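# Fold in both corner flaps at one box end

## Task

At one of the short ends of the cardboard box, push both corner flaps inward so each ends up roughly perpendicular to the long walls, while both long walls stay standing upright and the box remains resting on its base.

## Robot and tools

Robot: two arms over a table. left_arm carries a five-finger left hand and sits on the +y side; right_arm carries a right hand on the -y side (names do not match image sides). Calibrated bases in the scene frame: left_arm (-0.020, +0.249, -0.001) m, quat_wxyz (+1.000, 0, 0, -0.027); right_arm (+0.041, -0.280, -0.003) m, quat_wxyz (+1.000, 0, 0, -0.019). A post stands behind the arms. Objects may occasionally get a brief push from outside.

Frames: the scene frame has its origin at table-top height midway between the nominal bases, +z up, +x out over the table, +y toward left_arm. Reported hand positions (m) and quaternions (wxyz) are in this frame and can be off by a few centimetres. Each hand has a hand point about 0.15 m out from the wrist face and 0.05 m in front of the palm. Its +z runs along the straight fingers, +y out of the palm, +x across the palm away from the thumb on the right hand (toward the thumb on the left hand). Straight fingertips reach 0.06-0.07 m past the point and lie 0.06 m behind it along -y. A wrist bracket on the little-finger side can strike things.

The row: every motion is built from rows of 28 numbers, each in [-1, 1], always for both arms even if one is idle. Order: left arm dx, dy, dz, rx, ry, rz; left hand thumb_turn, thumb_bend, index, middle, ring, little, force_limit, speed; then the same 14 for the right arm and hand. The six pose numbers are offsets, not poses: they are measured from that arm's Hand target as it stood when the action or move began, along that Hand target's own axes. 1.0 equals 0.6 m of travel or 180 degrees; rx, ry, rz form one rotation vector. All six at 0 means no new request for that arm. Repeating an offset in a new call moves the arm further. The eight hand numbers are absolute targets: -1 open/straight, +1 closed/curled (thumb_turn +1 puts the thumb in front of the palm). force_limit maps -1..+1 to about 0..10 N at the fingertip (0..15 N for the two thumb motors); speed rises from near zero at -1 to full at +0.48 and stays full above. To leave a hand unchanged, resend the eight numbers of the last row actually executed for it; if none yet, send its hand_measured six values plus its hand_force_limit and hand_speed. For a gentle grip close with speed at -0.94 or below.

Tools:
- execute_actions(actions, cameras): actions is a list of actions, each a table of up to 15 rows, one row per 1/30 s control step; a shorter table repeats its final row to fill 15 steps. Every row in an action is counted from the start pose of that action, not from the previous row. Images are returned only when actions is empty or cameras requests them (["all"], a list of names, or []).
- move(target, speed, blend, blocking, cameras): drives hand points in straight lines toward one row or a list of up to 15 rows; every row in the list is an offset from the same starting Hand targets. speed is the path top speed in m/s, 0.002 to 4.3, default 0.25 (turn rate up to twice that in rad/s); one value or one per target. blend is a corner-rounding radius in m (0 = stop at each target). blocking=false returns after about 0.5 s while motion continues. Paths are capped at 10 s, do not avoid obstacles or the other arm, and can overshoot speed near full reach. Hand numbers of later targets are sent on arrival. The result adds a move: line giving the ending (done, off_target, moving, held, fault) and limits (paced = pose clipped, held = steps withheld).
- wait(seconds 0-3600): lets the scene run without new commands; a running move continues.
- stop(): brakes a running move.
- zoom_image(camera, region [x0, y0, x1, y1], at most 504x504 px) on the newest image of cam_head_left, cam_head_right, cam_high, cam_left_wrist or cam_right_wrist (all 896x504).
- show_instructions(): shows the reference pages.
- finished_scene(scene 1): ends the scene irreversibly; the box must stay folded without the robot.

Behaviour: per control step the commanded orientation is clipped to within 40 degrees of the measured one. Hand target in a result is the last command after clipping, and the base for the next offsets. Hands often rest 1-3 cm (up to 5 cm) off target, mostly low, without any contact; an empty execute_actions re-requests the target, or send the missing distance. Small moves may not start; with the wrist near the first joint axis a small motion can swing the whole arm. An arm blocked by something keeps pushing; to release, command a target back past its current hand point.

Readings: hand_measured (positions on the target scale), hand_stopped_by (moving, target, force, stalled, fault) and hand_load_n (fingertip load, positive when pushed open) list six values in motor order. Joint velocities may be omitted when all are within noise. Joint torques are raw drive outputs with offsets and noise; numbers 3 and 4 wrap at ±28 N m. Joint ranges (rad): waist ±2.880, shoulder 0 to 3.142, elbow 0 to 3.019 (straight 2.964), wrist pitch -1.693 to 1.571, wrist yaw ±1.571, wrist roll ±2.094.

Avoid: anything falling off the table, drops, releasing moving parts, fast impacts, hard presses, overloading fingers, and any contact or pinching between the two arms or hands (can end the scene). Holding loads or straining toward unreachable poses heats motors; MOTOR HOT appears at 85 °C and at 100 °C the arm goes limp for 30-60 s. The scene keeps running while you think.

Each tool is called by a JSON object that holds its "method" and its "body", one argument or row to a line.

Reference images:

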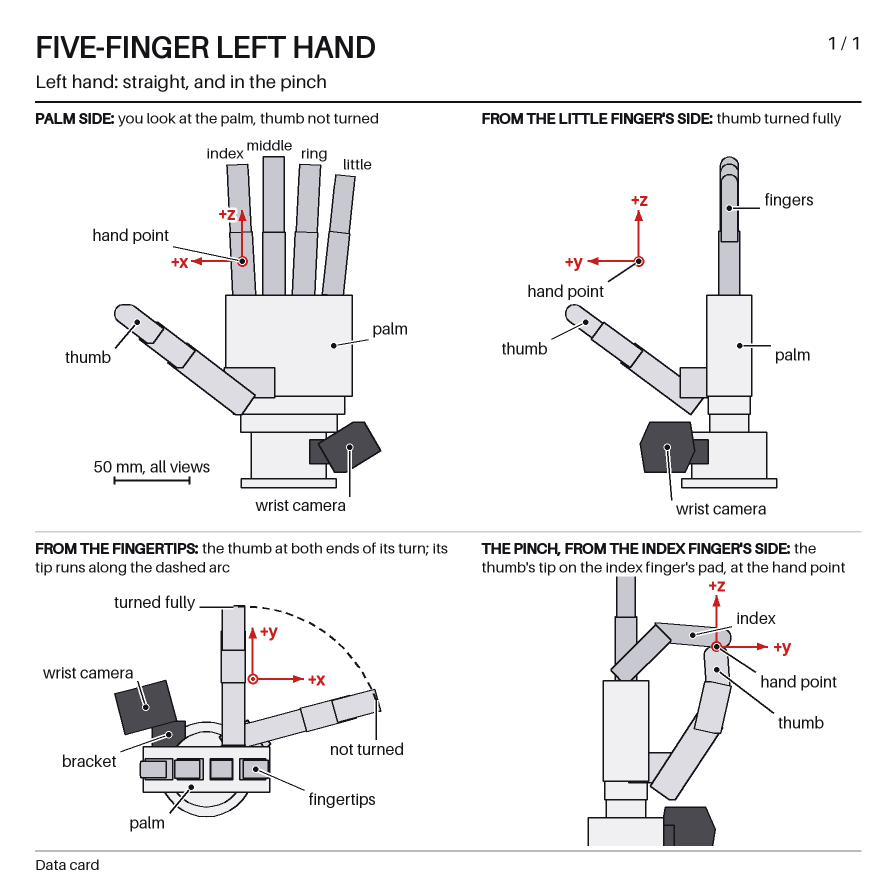

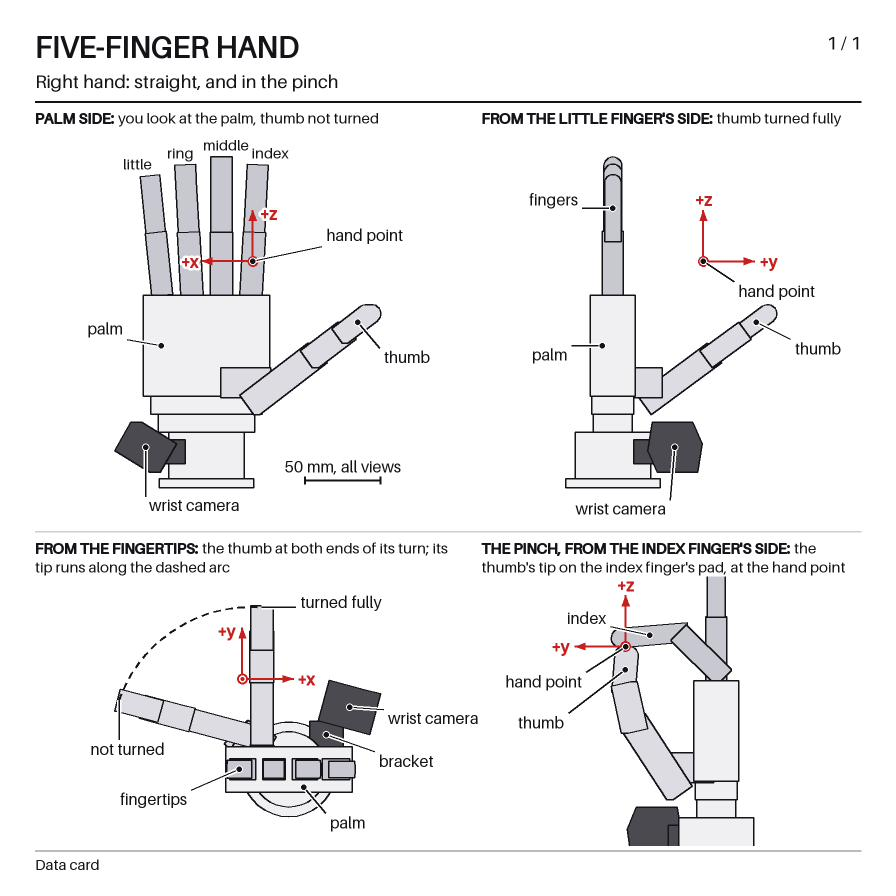

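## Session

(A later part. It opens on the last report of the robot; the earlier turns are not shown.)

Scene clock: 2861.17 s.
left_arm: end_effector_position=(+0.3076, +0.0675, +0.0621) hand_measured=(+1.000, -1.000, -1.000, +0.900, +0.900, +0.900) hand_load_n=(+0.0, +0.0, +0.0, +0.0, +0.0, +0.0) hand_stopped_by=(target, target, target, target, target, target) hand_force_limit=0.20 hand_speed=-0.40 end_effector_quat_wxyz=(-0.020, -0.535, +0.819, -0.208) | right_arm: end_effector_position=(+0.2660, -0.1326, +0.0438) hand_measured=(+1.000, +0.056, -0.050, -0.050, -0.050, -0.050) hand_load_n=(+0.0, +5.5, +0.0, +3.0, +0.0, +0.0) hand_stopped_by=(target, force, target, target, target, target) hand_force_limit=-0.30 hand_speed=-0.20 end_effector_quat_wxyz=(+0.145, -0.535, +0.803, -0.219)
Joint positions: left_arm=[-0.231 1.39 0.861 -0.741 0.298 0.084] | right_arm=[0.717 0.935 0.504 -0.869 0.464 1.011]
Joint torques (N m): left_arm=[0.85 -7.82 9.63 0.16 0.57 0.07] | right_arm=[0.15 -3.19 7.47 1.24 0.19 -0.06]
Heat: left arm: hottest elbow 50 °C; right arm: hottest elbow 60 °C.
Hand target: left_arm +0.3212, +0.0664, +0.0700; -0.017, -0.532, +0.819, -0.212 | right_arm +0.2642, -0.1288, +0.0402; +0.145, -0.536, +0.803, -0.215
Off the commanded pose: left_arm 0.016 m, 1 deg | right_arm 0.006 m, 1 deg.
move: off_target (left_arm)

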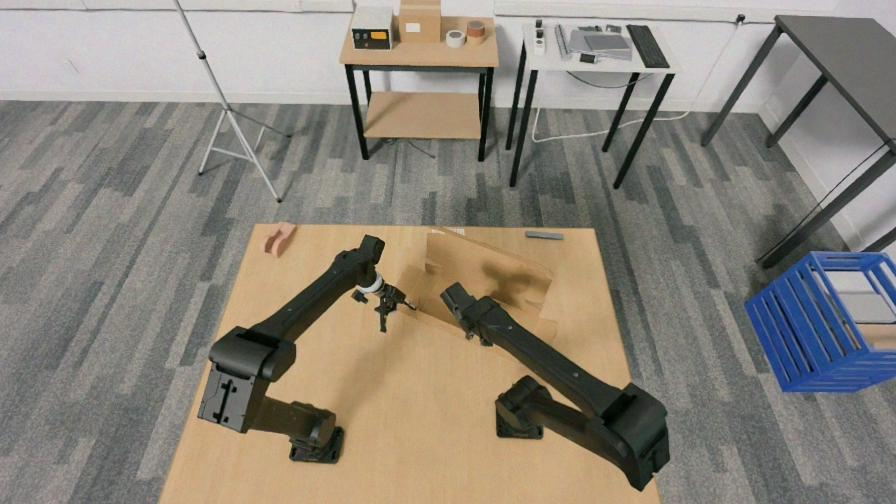

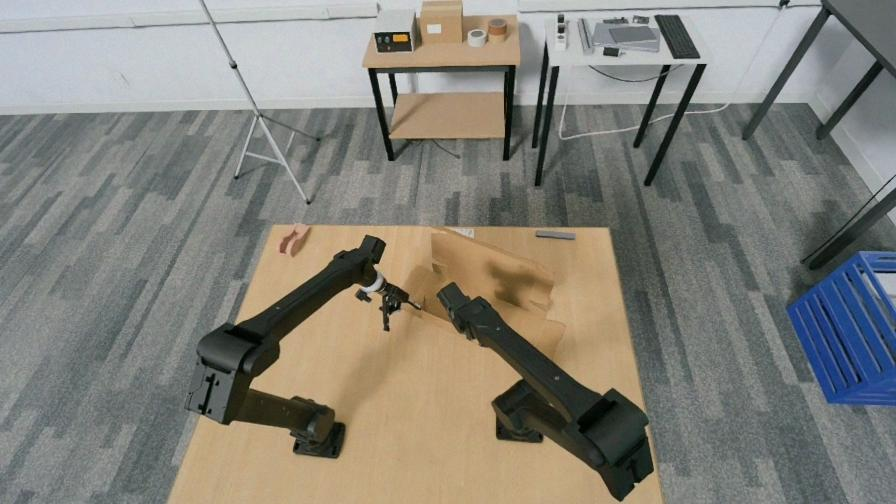

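{"method": "move", "body": {
  "target": [-0.0105,-0.0444,0.0133,0,0,0,1,-1,-1,0.9,0.9,0.9,0.2,-0.4,0,0,0,0,0,0,1,0.15,-0.05,-0.05,-0.05,-0.05,-0.3,-0.2],
  "speed": 0.1,
  "cameras": ["cam_head_left","cam_head_right"]
}}

{"method": "zoom_image", "body": {
  "camera": "cam_head_left",
  "region": [390, 270, 450, 330]
}}

{"method": "zoom_image", "body": {
  "camera": "cam_head_right",
  "region": [390, 270, 450, 330]
}}

Scene clock: 2914.43 s.
left_arm: end_effector_position=(+0.3345, +0.0609, +0.0620) hand_measured=(+1.000, -1.000, -1.000, +0.900, +0.900, +0.900) hand_load_n=(+0.0, -0.5, +0.0, +0.0, +0.0, +0.0) hand_stopped_by=(target, target, target, target, target, target) hand_force_limit=0.20 hand_speed=-0.40 end_effector_quat_wxyz=(-0.020, -0.534, +0.819, -0.207) | right_arm: end_effector_position=(+0.2660, -0.1326, +0.0438) hand_measured=(+1.000, +0.056, -0.050, -0.050, -0.050, -0.050) hand_load_n=(+0.0, +5.5, +0.0, +3.0, +0.0, +0.0) hand_stopped_by=(target, force, target, target, target, target) hand_force_limit=-0.30 hand_speed=-0.20 end_effector_quat_wxyz=(+0.145, -0.535, +0.803, -0.219)
Joint positions: left_arm=[-0.229 1.462 0.935 -0.747 0.299 0.088] | right_arm=[0.717 0.935 0.504 -0.869 0.464 1.011]
Joint torques (N m): left_arm=[0.73 -9.23 9.51 0.28 0.57 0.08] | right_arm=[0.21 -3.66 7.47 1.21 0.18 -0.06]
Heat: left arm: hottest elbow 51 °C; right arm: hottest elbow 60 °C.
Hand target: left_arm +0.3488, +0.0598, +0.0699; -0.017, -0.533, +0.819, -0.212 | right_arm +0.2642, -0.1288, +0.0402; +0.145, -0.536, +0.803, -0.215
Off the commanded pose: left_arm 0.016 m, 1 deg | right_arm 0.006 m, 1 deg.
move: off_target (left_arm)

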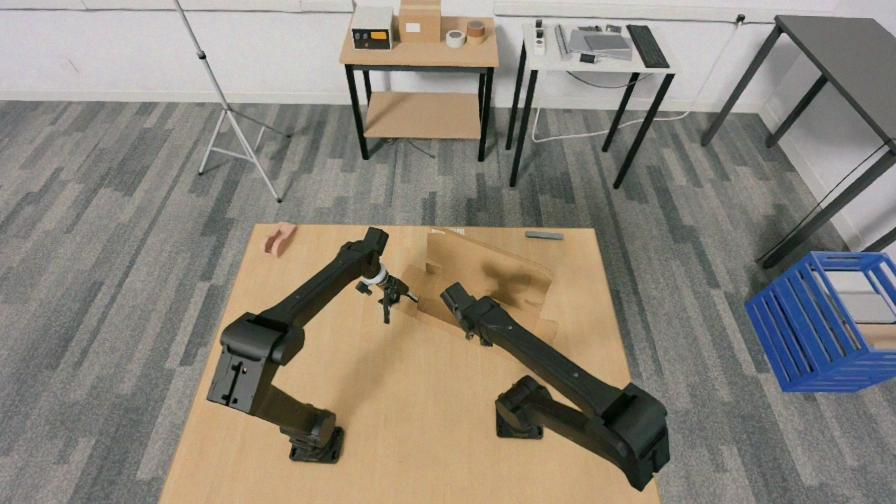

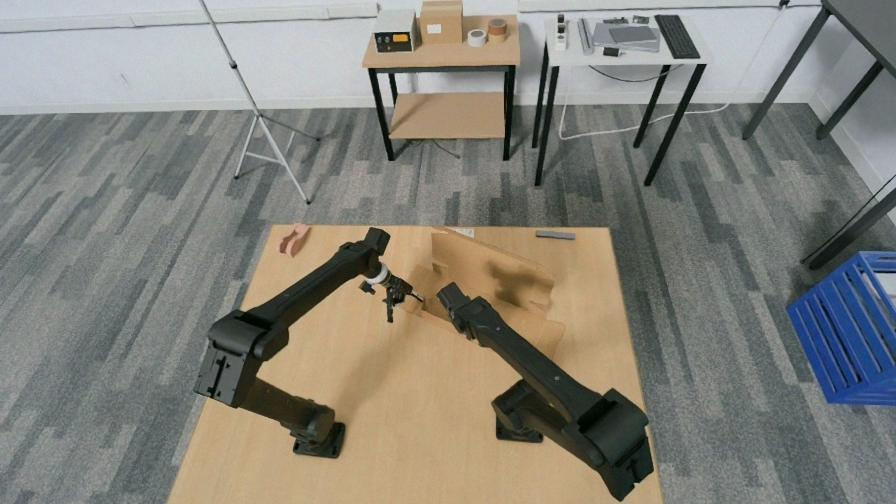

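Scaled by 8.400.

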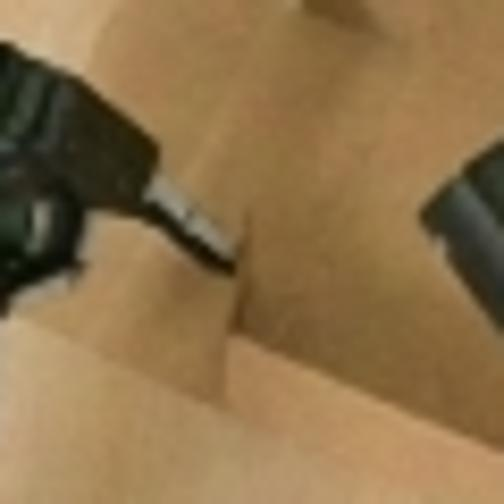

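Scaled by 8.400.

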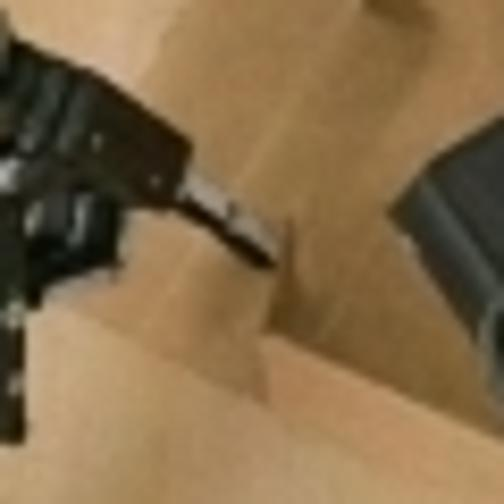

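{"method": "move", "body": {
  "target": [
    [0.0305,-0.0102,0.0123,0,0,0,1,-1,-1,0.9,0.9,0.9,0.2,-0.4,0,0,0,0,0,0,1,0.15,-0.05,-0.05,-0.05,-0.05,-0.3,-0.2],
    [0.0675,0.005,0.0173,0,0,0,1,-1,-1,0.9,0.9,0.9,0.2,-0.4,0,0,0,0,0,0,1,0.15,-0.05,-0.05,-0.05,-0.05,-0.3,-0.2]
  ],
  "speed": 0.08,
  "blend": 0.006,
  "cameras": ["cam_head_left","cam_head_right"]
}}

{"method": "zoom_image", "body": {
  "camera": "cam_head_left",
  "region": [390, 270, 450, 330]
}}

{"method": "zoom_image", "body": {
  "camera": "cam_head_right",
  "region": [390, 270, 450, 330]
}}

Scene clock: 2936.97 s.
left_arm: end_effector_position=(+0.3274, +0.0360, +0.0628) hand_measured=(+1.000, -1.000, -1.000, +0.900, +0.900, +0.900) hand_load_n=(+0.0, +0.0, +0.0, +0.0, +0.0, +0.5) hand_stopped_by=(target, target, target, target, target, target) hand_force_limit=0.20 hand_speed=-0.40 end_effector_quat_wxyz=(-0.019, -0.542, +0.816, -0.199) | right_arm: end_effector_position=(+0.2661, -0.1327, +0.0438) hand_measured=(+1.000, +0.056, -0.050, -0.050, -0.050, -0.050) hand_load_n=(-0.5, +6.0, +0.0, +3.0, +0.0, +0.0) hand_stopped_by=(target, force, target, target, target, target) hand_force_limit=-0.30 hand_speed=-0.20 end_effector_quat_wxyz=(+0.145, -0.535, +0.803, -0.219)
Joint positions: left_arm=[-0.298 1.464 0.941 -0.741 0.263 0.005] | right_arm=[0.717 0.935 0.504 -0.869 0.464 1.011]
Joint torques (N m): left_arm=[-1.14 -10.75 7.79 1.06 0.74 -0.11] | right_arm=[0.5 -3.19 7.45 1.32 0.18 -0.05]
Heat: left arm: hottest elbow 55 °C; right arm: hottest elbow 60 °C.
Hand target: left_arm +0.3307, +0.0220, +0.0697; -0.017, -0.533, +0.819, -0.212 | right_arm +0.2642, -0.1289, +0.0402; +0.145, -0.536, +0.803, -0.215
Off the commanded pose: left_arm 0.016 m, 2 deg | right_arm 0.006 m, 1 deg.
move: off_target (left_arm)

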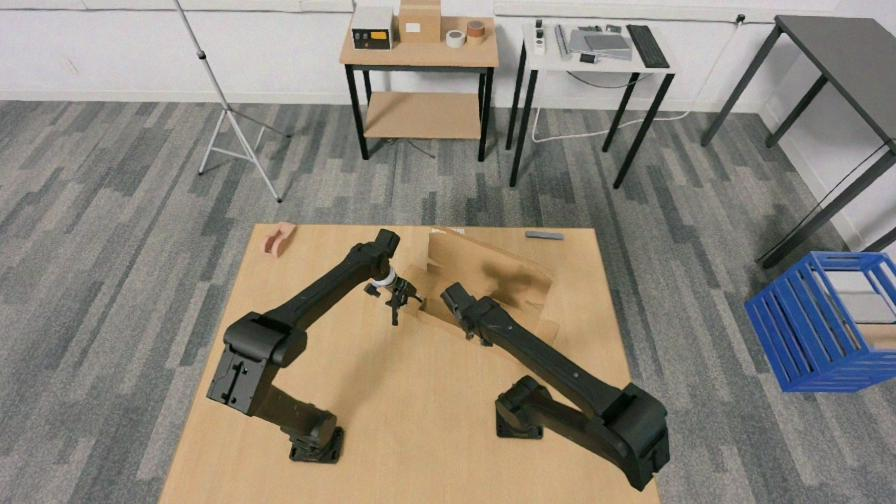

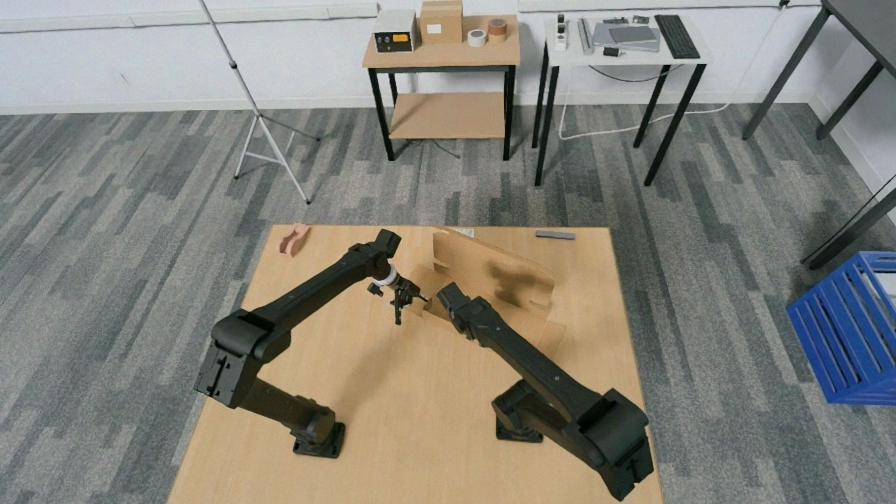

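Scaled by 8.400.

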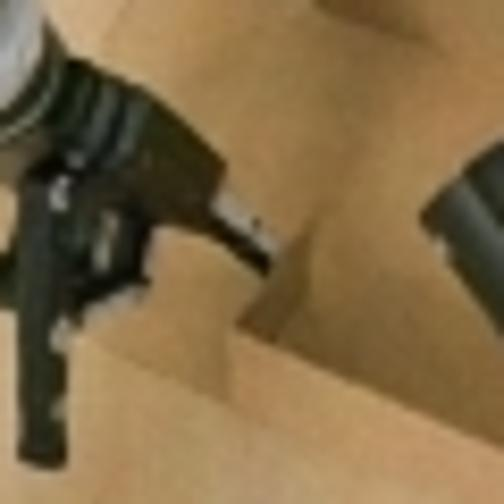

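Scaled by 8.400.

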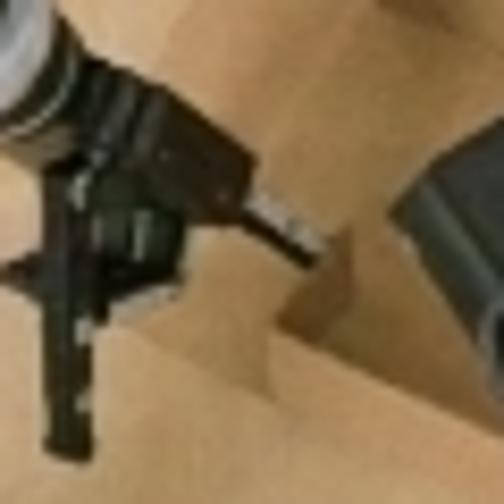

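{"method": "move", "body": {
  "target": [
    [0.0317,-0.007,0.0115,0,0,0,1,-1,-1,0.9,0.9,0.9,0.2,-0.4,0,0,0,0,0,0,1,0.15,-0.05,-0.05,-0.05,-0.05,-0.3,-0.2],
    [0.0508,0.0203,0.007,0,0,0,1,-1,-1,0.9,0.9,0.9,0.2,-0.4,0,0,0,0,0,0,1,0.15,-0.05,-0.05,-0.05,-0.05,-0.3,-0.2]
  ],
  "speed": 0.08,
  "blend": 0.006,
  "cameras": ["cam_head_left","cam_head_right"]
}}

{"method": "zoom_image", "body": {
  "camera": "cam_head_left",
  "region": [390, 270, 450, 330]
}}

{"method": "zoom_image", "body": {
  "camera": "cam_head_right",
  "region": [390, 270, 450, 330]
}}

Scene clock: 2964.63 s.
left_arm: end_effector_position=(+0.3120, +0.0095, +0.0645) hand_measured=(+1.000, -1.000, -1.000, +0.900, +0.900, +0.900) hand_load_n=(+0.0, +0.0, +0.0, +0.0, +0.0, +0.0) hand_stopped_by=(target, target, target, target, target, target) hand_force_limit=0.20 hand_speed=-0.40 end_effector_quat_wxyz=(-0.014, -0.541, +0.817, -0.199) | right_arm: end_effector_position=(+0.2656, -0.1341, +0.0430) hand_measured=(+1.000, +0.056, -0.050, -0.050, -0.050, -0.050) hand_load_n=(+0.0, +6.0, +0.5, +2.0, +0.0, +0.5) hand_stopped_by=(target, force, target, target, target, target) hand_force_limit=-0.30 hand_speed=-0.20 end_effector_quat_wxyz=(+0.144, -0.534, +0.803, -0.222)
Joint positions: left_arm=[-0.378 1.443 0.925 -0.72 0.23 -0.069] | right_arm=[0.717 0.935 0.502 -0.87 0.468 1.011]
Joint torques (N m): left_arm=[-0.67 -11.22 6.71 1.18 1.02 -0.14] | right_arm=[0.09 -3.49 7.54 1.24 0.01 -0.05]
Heat: left arm: hottest elbow 54 °C; right arm: hottest elbow 59 °C.
Hand target: left_arm +0.3077, -0.0018, +0.0697; -0.017, -0.532, +0.819, -0.212 | right_arm +0.2642, -0.1288, +0.0401; +0.145, -0.536, +0.803, -0.215
Off the commanded pose: left_arm 0.013 m, 2 deg | right_arm 0.006 m, 1 deg.
move: off_target (left_arm)

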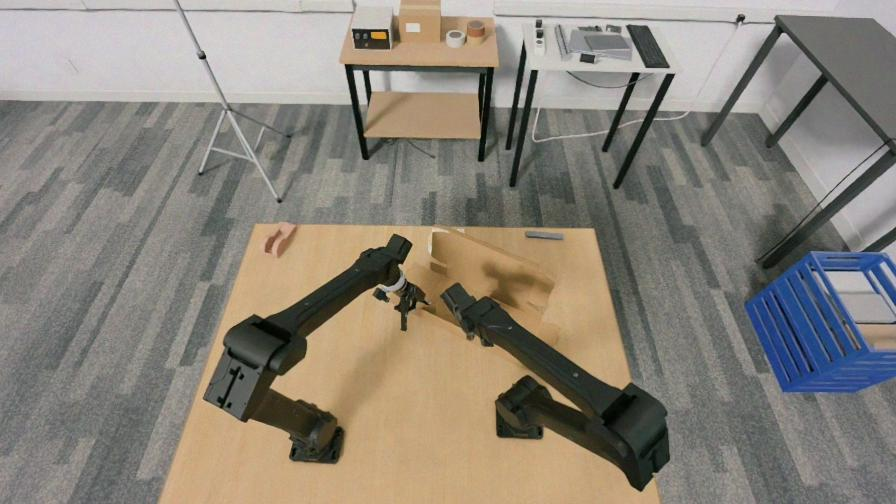

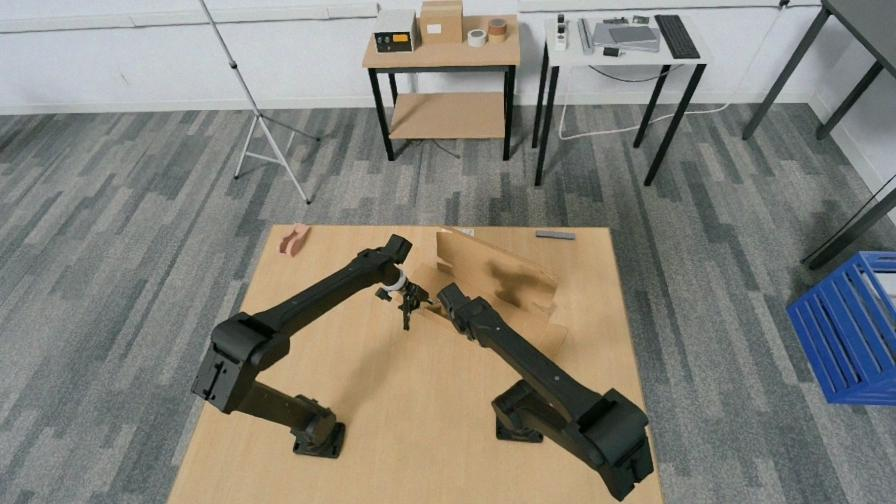

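Scaled by 8.400.

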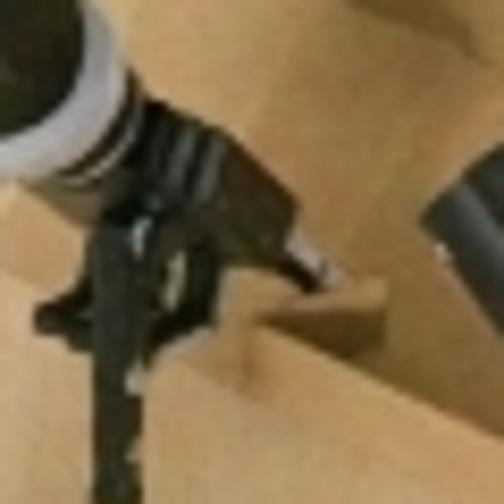

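Scaled by 8.400.

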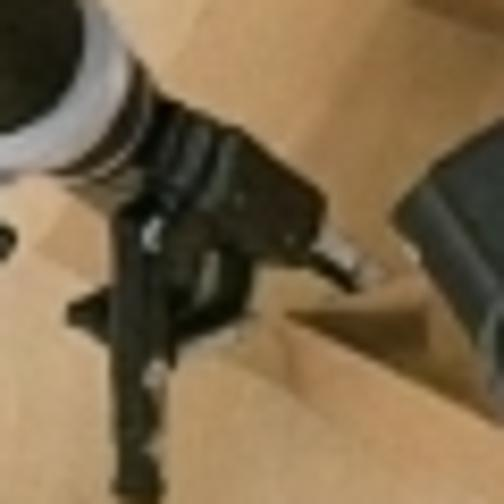

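{"method": "move", "body": {
  "target": [
    [0.0298,0.0135,0.0035,0,0,0,1,-1,-1,0.9,0.9,0.9,0.2,-0.4,0,0,0,0,0,0,1,0.15,-0.05,-0.05,-0.05,-0.05,-0.3,-0.2],
    [0.0397,0.042,-0.004,0,0,0,1,-1,-1,0.9,0.9,0.9,0.2,-0.4,0,0,0,0,0,0,1,0.15,-0.05,-0.05,-0.05,-0.05,-0.3,-0.2]
  ],
  "speed": 0.08,
  "blend": 0.006,
  "cameras": ["cam_head_left","cam_head_right"]
}}

{"method": "zoom_image", "body": {
  "camera": "cam_head_left",
  "region": [400, 270, 460, 330]
}}

{"method": "zoom_image", "body": {
  "camera": "cam_head_right",
  "region": [400, 270, 460, 330]
}}

Scene clock: 2988.93 s.
left_arm: end_effector_position=(+0.2815, -0.0048, +0.0689) hand_measured=(+1.000, -1.000, -1.000, +0.900, +0.900, +0.900) hand_load_n=(+0.0, +0.0, +0.0, +0.0, +0.0, +0.0) hand_stopped_by=(target, target, target, target, target, target) hand_force_limit=0.20 hand_speed=-0.40 end_effector_quat_wxyz=(-0.012, -0.540, +0.816, -0.206) | right_arm: end_effector_position=(+0.2650, -0.1344, +0.0426) hand_measured=(+1.000, +0.056, -0.050, -0.050, -0.050, -0.050) hand_load_n=(-0.5, +4.0, +0.0, +2.0, +0.0, +0.0) hand_stopped_by=(target, force, target, target, target, target) hand_force_limit=-0.30 hand_speed=-0.20 end_effector_quat_wxyz=(+0.142, -0.535, +0.803, -0.221)
Joint positions: left_arm=[-0.445 1.373 0.863 -0.7 0.211 -0.135] | right_arm=[0.717 0.935 0.501 -0.872 0.467 1.01]
Joint torques (N m): left_arm=[-0.67 -9.47 6.35 1.11 0.76 -0.1] | right_arm=[-0.26 -3.14 7.72 1.31 0.02 -0.05]
Heat: left arm: hottest elbow 52 °C; right arm: hottest elbow 57 °C.
Hand target: left_arm +0.2748, -0.0128, +0.0695; -0.017, -0.533, +0.819, -0.212 | right_arm +0.2642, -0.1289, +0.0401; +0.144, -0.537, +0.803, -0.215
Off the commanded pose: left_arm 0.010 m, 1 deg | right_arm 0.006 m, 1 deg.
move: done

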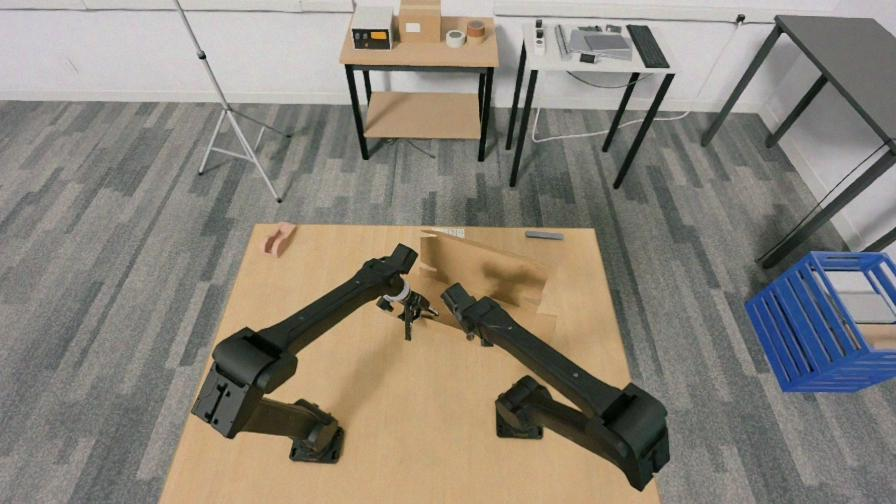

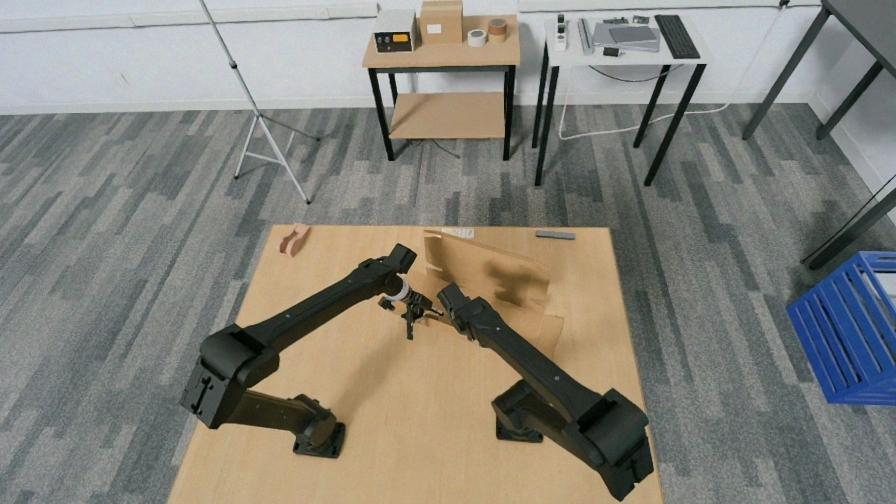

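Scaled by 8.400.

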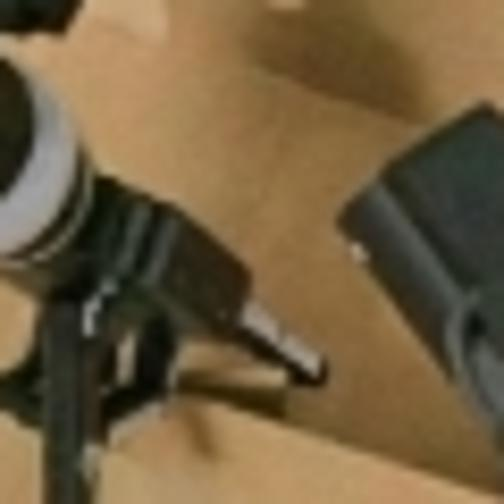

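Scaled by 8.400.

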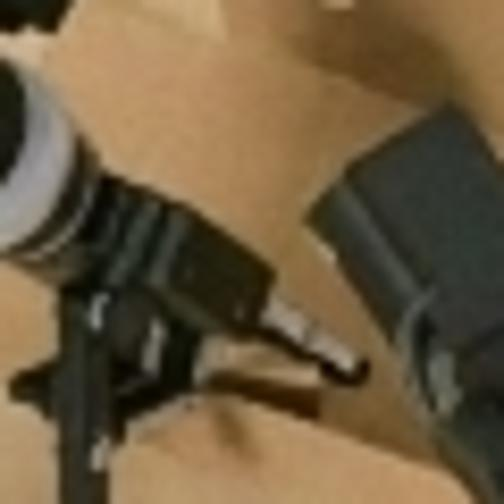

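{"method": "move", "body": {
  "target": [
    [-0.0125,0.007,-0.0063,0,0,0,1,-1,-1,0.9,0.9,0.9,0.2,-0.4,0,0,0,0,0,0,1,0.15,-0.05,-0.05,-0.05,-0.05,-0.3,-0.2],
    [-0.0117,0.0385,-0.0173,0,0,0,1,-1,-1,0.9,0.9,0.9,0.2,-0.4,0,0,0,0,0,0,1,0.15,-0.05,-0.05,-0.05,-0.05,-0.3,-0.2]
  ],
  "speed": 0.08,
  "blend": 0.004,
  "cameras": ["cam_head_left","cam_head_right","cam_right_wrist"]
}}

{"method": "zoom_image", "body": {
  "camera": "cam_head_left",
  "region": [400, 270, 460, 330]
}}

{"method": "zoom_image", "body": {
  "camera": "cam_head_right",
  "region": [400, 270, 460, 330]
}}

Scene clock: 3074.27 s.
left_arm: end_effector_position=(+0.2604, +0.0059, +0.0684) hand_measured=(+1.000, -1.000, -1.000, +0.900, +0.900, +0.900) hand_load_n=(-0.5, +0.0, +0.0, +0.5, +0.0, +0.0) hand_stopped_by=(target, target, target, target, target, target) hand_force_limit=0.20 hand_speed=-0.40 end_effector_quat_wxyz=(-0.013, -0.540, +0.816, -0.208) | right_arm: end_effector_position=(+0.2635, -0.1326, +0.0424) hand_measured=(+1.000, +0.056, -0.050, -0.050, -0.050, -0.050) hand_load_n=(-0.5, +8.5, +0.0, +1.5, +2.5, +0.0) hand_stopped_by=(target, force, target, target, target, target) hand_force_limit=-0.30 hand_speed=-0.20 end_effector_quat_wxyz=(+0.143, -0.539, +0.801, -0.218)
Joint positions: left_arm=[-0.445 1.309 0.801 -0.699 0.215 -0.135] | right_arm=[0.721 0.935 0.501 -0.872 0.461 1.008]
Joint torques (N m): left_arm=[0.67 -8.82 6.39 0.88 0.86 0.07] | right_arm=[0.03 -3.43 7.62 1.42 0.28 -0.04]
Heat: left arm: hottest elbow 49 °C; right arm: hottest elbow 56 °C.
Hand target: left_arm +0.2554, +0.0049, +0.0696; -0.017, -0.532, +0.819, -0.212 | right_arm +0.2642, -0.1289, +0.0401; +0.144, -0.536, +0.803, -0.215
Off the commanded pose: left_arm 0.005 m, 1 deg | right_arm 0.004 m, 1 deg.
move: done

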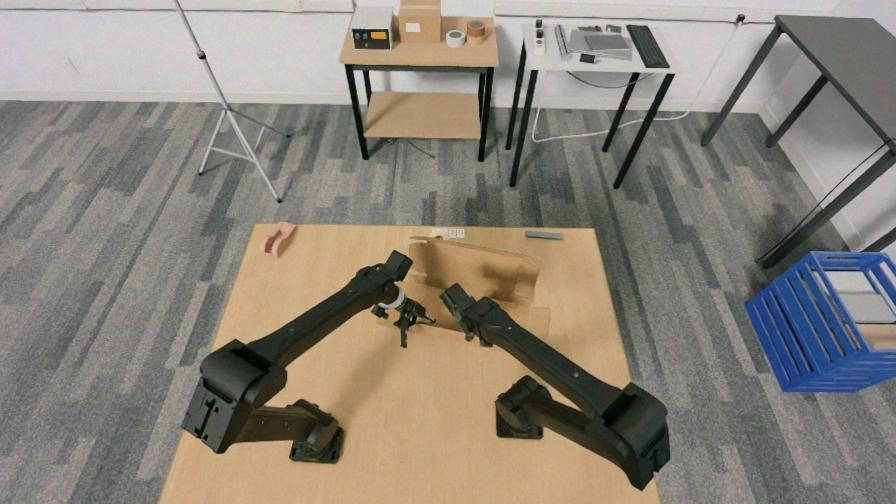

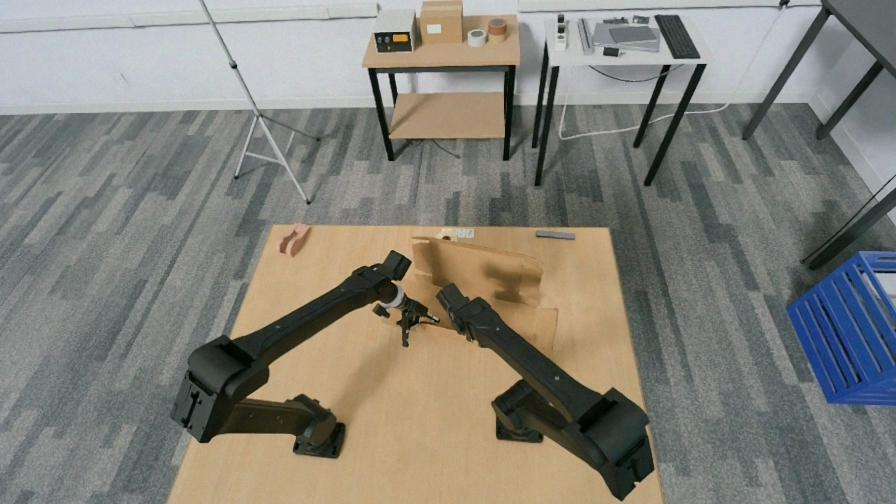

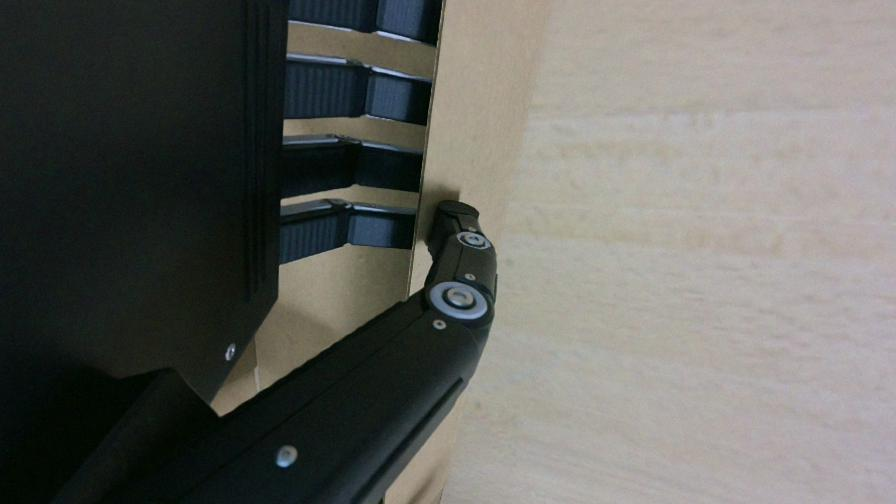

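Scaled by 8.400.

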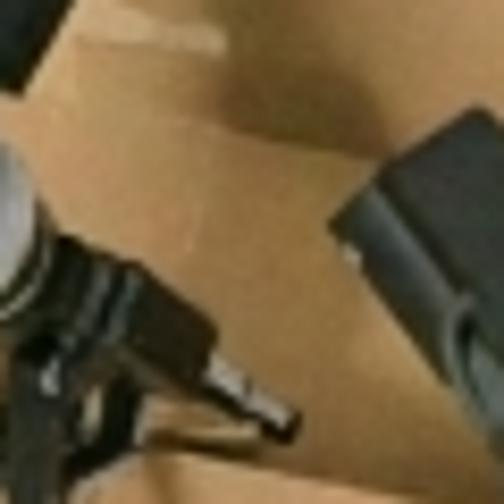

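Scaled by 8.400.

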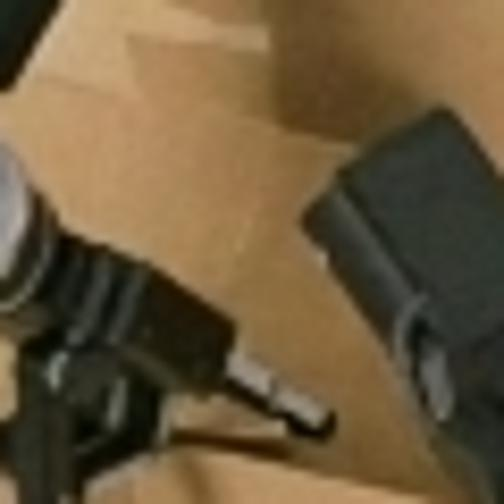

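{"method": "move", "body": {
  "target": [
    [-0.0153,-0.0383,0.0097,0,0,0,1,-1,-1,0.9,0.9,0.9,0.2,-0.4,0,0,0,0,0,0,1,0.15,-0.05,-0.05,-0.05,-0.05,-0.3,-0.2],
    [-0.0562,-0.043,-0.0005,0,0,0,1,-1,-1,0.9,0.9,0.9,0.2,-0.4,0,0,0,0,0,0,1,0.15,-0.05,-0.05,-0.05,-0.05,-0.3,-0.2],
    [-0.1007,-0.023,-0.0203,0,0,0,1,-1,-1,0.9,0.9,0.9,0.2,-0.4,0,0,0,0,0,0,1,0.15,-0.05,-0.05,-0.05,-0.05,-0.3,-0.2],
    [-0.0662,-0.067,-0.1413,0,0,0,1,-1,-1,0.9,0.9,0.9,0.2,-0.4,0,0,0,0,0,0,1,0.15,-0.05,-0.05,-0.05,-0.05,-0.3,-0.2]
  ],
  "speed": [0.1,0.1,0.12,0.15],
  "blend": [0.008,0.008,0.008,0],
  "cameras": ["cam_head_left","cam_head_right","cam_high"]
}}

{"method": "zoom_image", "body": {
  "camera": "cam_head_left",
  "region": [390, 270, 460, 340]
}}

{"method": "zoom_image", "body": {
  "camera": "cam_head_right",
  "region": [390, 270, 460, 340]
}}

Scene clock: 3182.40 s.
left_arm: end_effector_position=(+0.2795, +0.0578, +0.1361) hand_measured=(+1.000, -1.000, -1.000, +0.900, +0.900, +0.900) hand_load_n=(+0.0, +0.0, +0.0, +0.0, +0.0, +0.0) hand_stopped_by=(target, target, target, target, target, target) hand_force_limit=0.20 hand_speed=-0.40 end_effector_quat_wxyz=(-0.024, -0.536, +0.819, -0.203) | right_arm: end_effector_position=(+0.2648, -0.1311, +0.0428) hand_measured=(+1.000, +0.056, -0.050, -0.050, -0.050, -0.050) hand_load_n=(+0.0, +9.0, +0.0, +4.0, +0.0, +0.0) hand_stopped_by=(target, force, target, target, target, target) hand_force_limit=-0.30 hand_speed=-0.20 end_effector_quat_wxyz=(+0.146, -0.538, +0.801, -0.217)
Joint positions: left_arm=[-0.281 1.243 0.938 -0.964 0.283 0.035] | right_arm=[0.721 0.935 0.501 -0.864 0.459 1.007]
Joint torques (N m): left_arm=[1.38 -7.59 10.22 0.24 0.53 0.08] | right_arm=[-0.62 -3.08 7.68 0.98 0.35 -0.02]
Heat: left arm: hottest elbow 47 °C; right arm: hottest elbow 56 °C.
Hand target: left_arm +0.2911, +0.0565, +0.1499; -0.017, -0.532, +0.819, -0.212 | right_arm +0.2642, -0.1289, +0.0401; +0.145, -0.536, +0.803, -0.215
Off the commanded pose: left_arm 0.018 m, 1 deg | right_arm 0.004 m, 0 deg.
move: off_target (left_arm)

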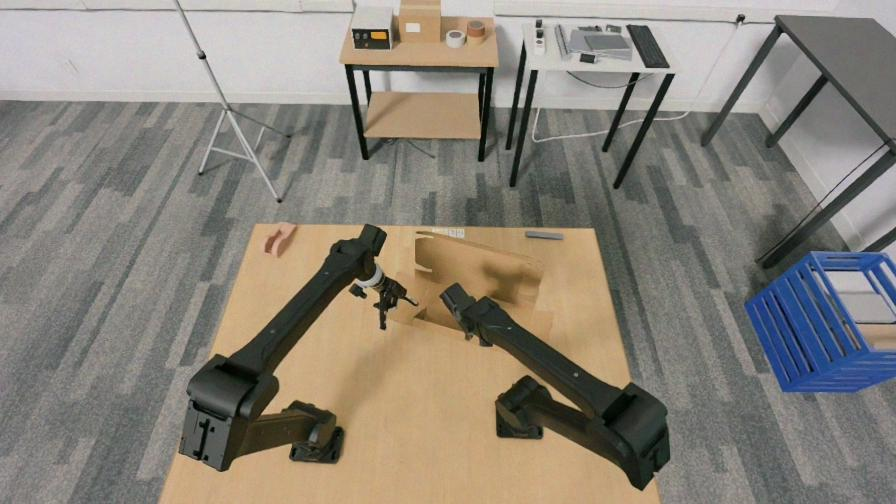

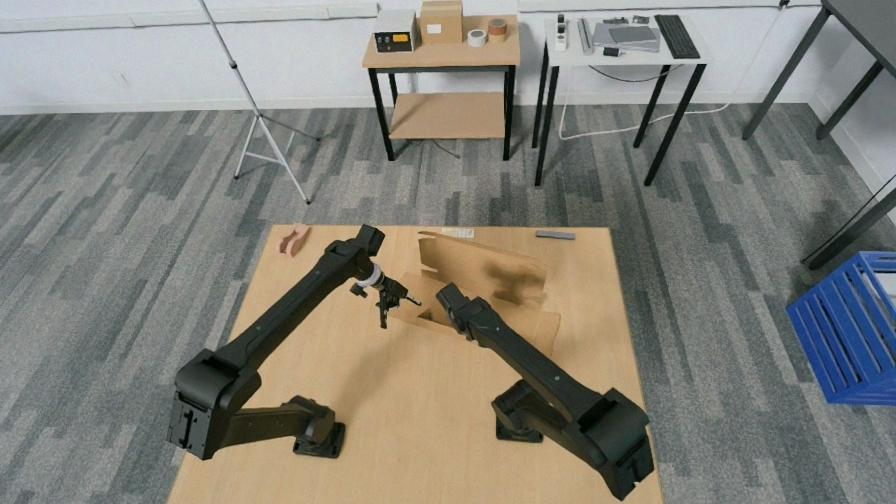

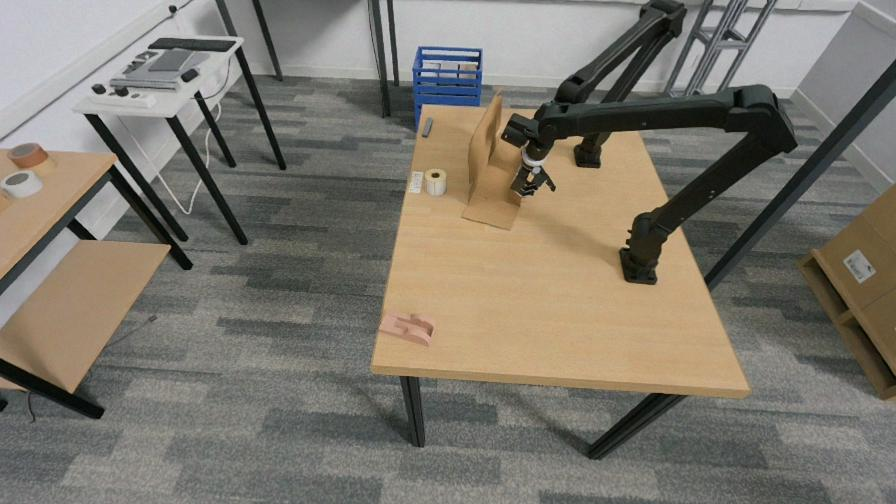

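Scaled by 7.200.

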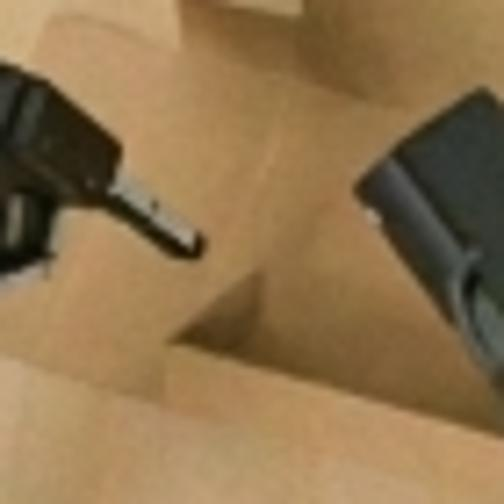

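Scaled by 7.200.

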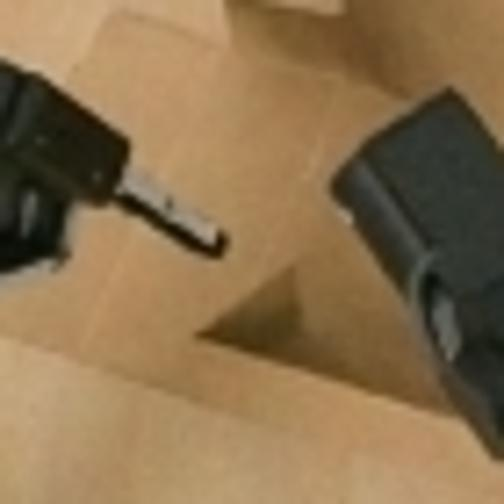

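{"method": "wait", "body": {
  "seconds": 5,
  "cameras": ["cam_head_left","cam_head_right"]
}}

{"method": "zoom_image", "body": {
  "camera": "cam_head_right",
  "region": [390, 270, 460, 340]
}}

Scene clock: 3197.17 s.
left_arm: end_effector_position=(+0.2794, +0.0579, +0.1360) hand_measured=(+1.000, -1.000, -1.000, +0.900, +0.900, +0.900) hand_load_n=(+0.0, +0.0, +0.0, +0.0, +0.0, +0.0) hand_stopped_by=(target, target, target, target, target, target) hand_force_limit=0.20 hand_speed=-0.40 end_effector_quat_wxyz=(-0.024, -0.536, +0.819, -0.202) | right_arm: end_effector_position=(+0.2648, -0.1311, +0.0428) hand_measured=(+1.000, +0.056, -0.050, -0.050, -0.050, -0.050) hand_load_n=(+0.0, +9.0, +0.0, +4.5, +0.0, +0.0) hand_stopped_by=(target, force, target, target, target, target) hand_force_limit=-0.30 hand_speed=-0.20 end_effector_quat_wxyz=(+0.146, -0.538, +0.801, -0.217)
Joint positions: left_arm=[-0.281 1.243 0.938 -0.964 0.283 0.035] | right_arm=[0.721 0.935 0.501 -0.864 0.459 1.007]
Joint torques (N m): left_arm=[1.14 -7.41 10.29 0.2 0.52 0.05] | right_arm=[-0.26 -3.49 7.66 1.02 0.33 -0.04]
Heat: left arm: hottest elbow 48 °C; right arm: hottest elbow 56 °C.
Hand target: left_arm +0.2910, +0.0566, +0.1499; -0.017, -0.532, +0.819, -0.212 | right_arm +0.2642, -0.1289, +0.0401; +0.145, -0.536, +0.803, -0.215
Off the commanded pose: left_arm 0.018 m, 1 deg | right_arm 0.004 m, 0 deg.
wait: 5.00 s; at rest from the start

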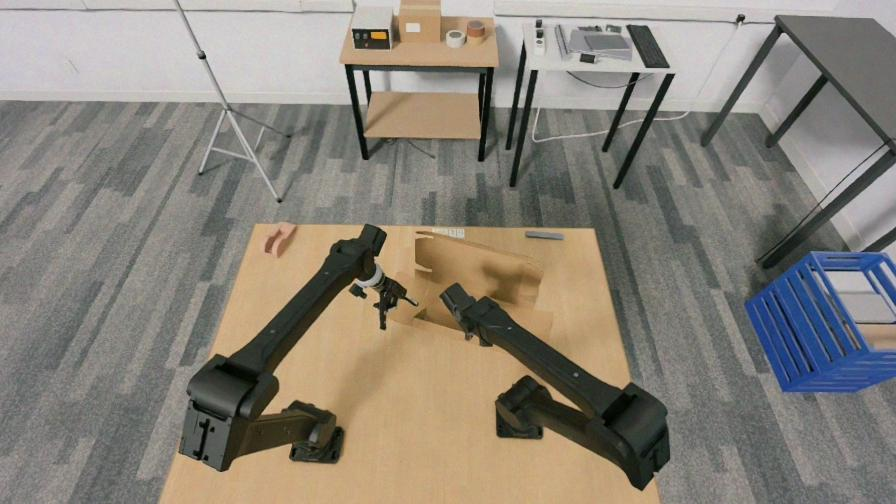

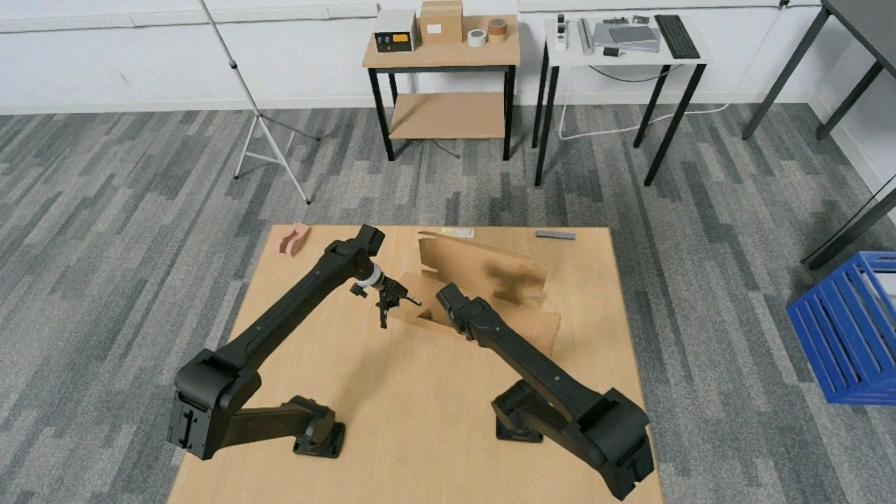

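Scaled by 7.200.

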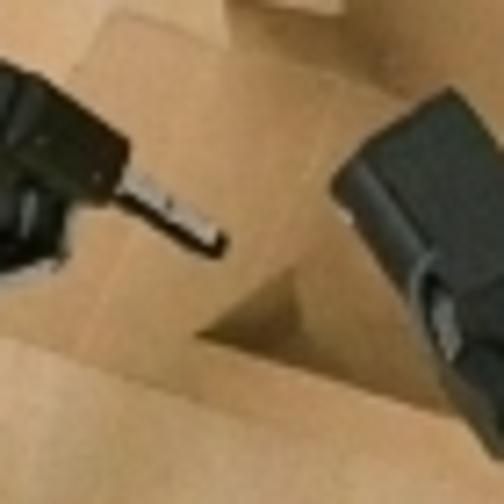

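{"method": "zoom_image", "body": {
  "camera": "cam_head_right",
  "region": [400, 220, 480, 300]
}}

{"method": "zoom_image", "body": {
  "camera": "cam_head_left",
  "region": [400, 220, 480, 300]
}}

Scaled by 6.300.

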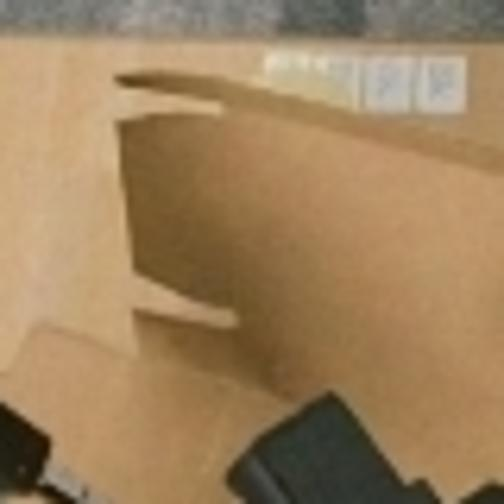

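Scaled by 6.300.

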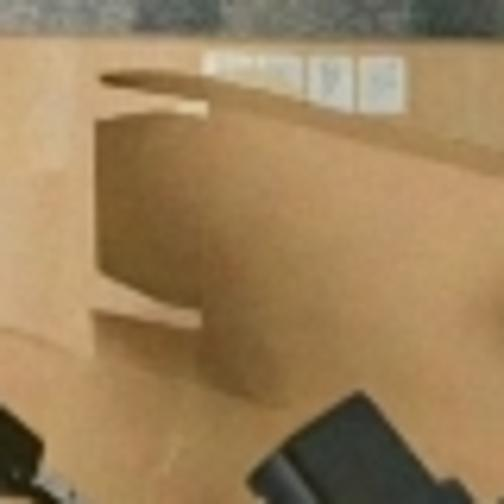

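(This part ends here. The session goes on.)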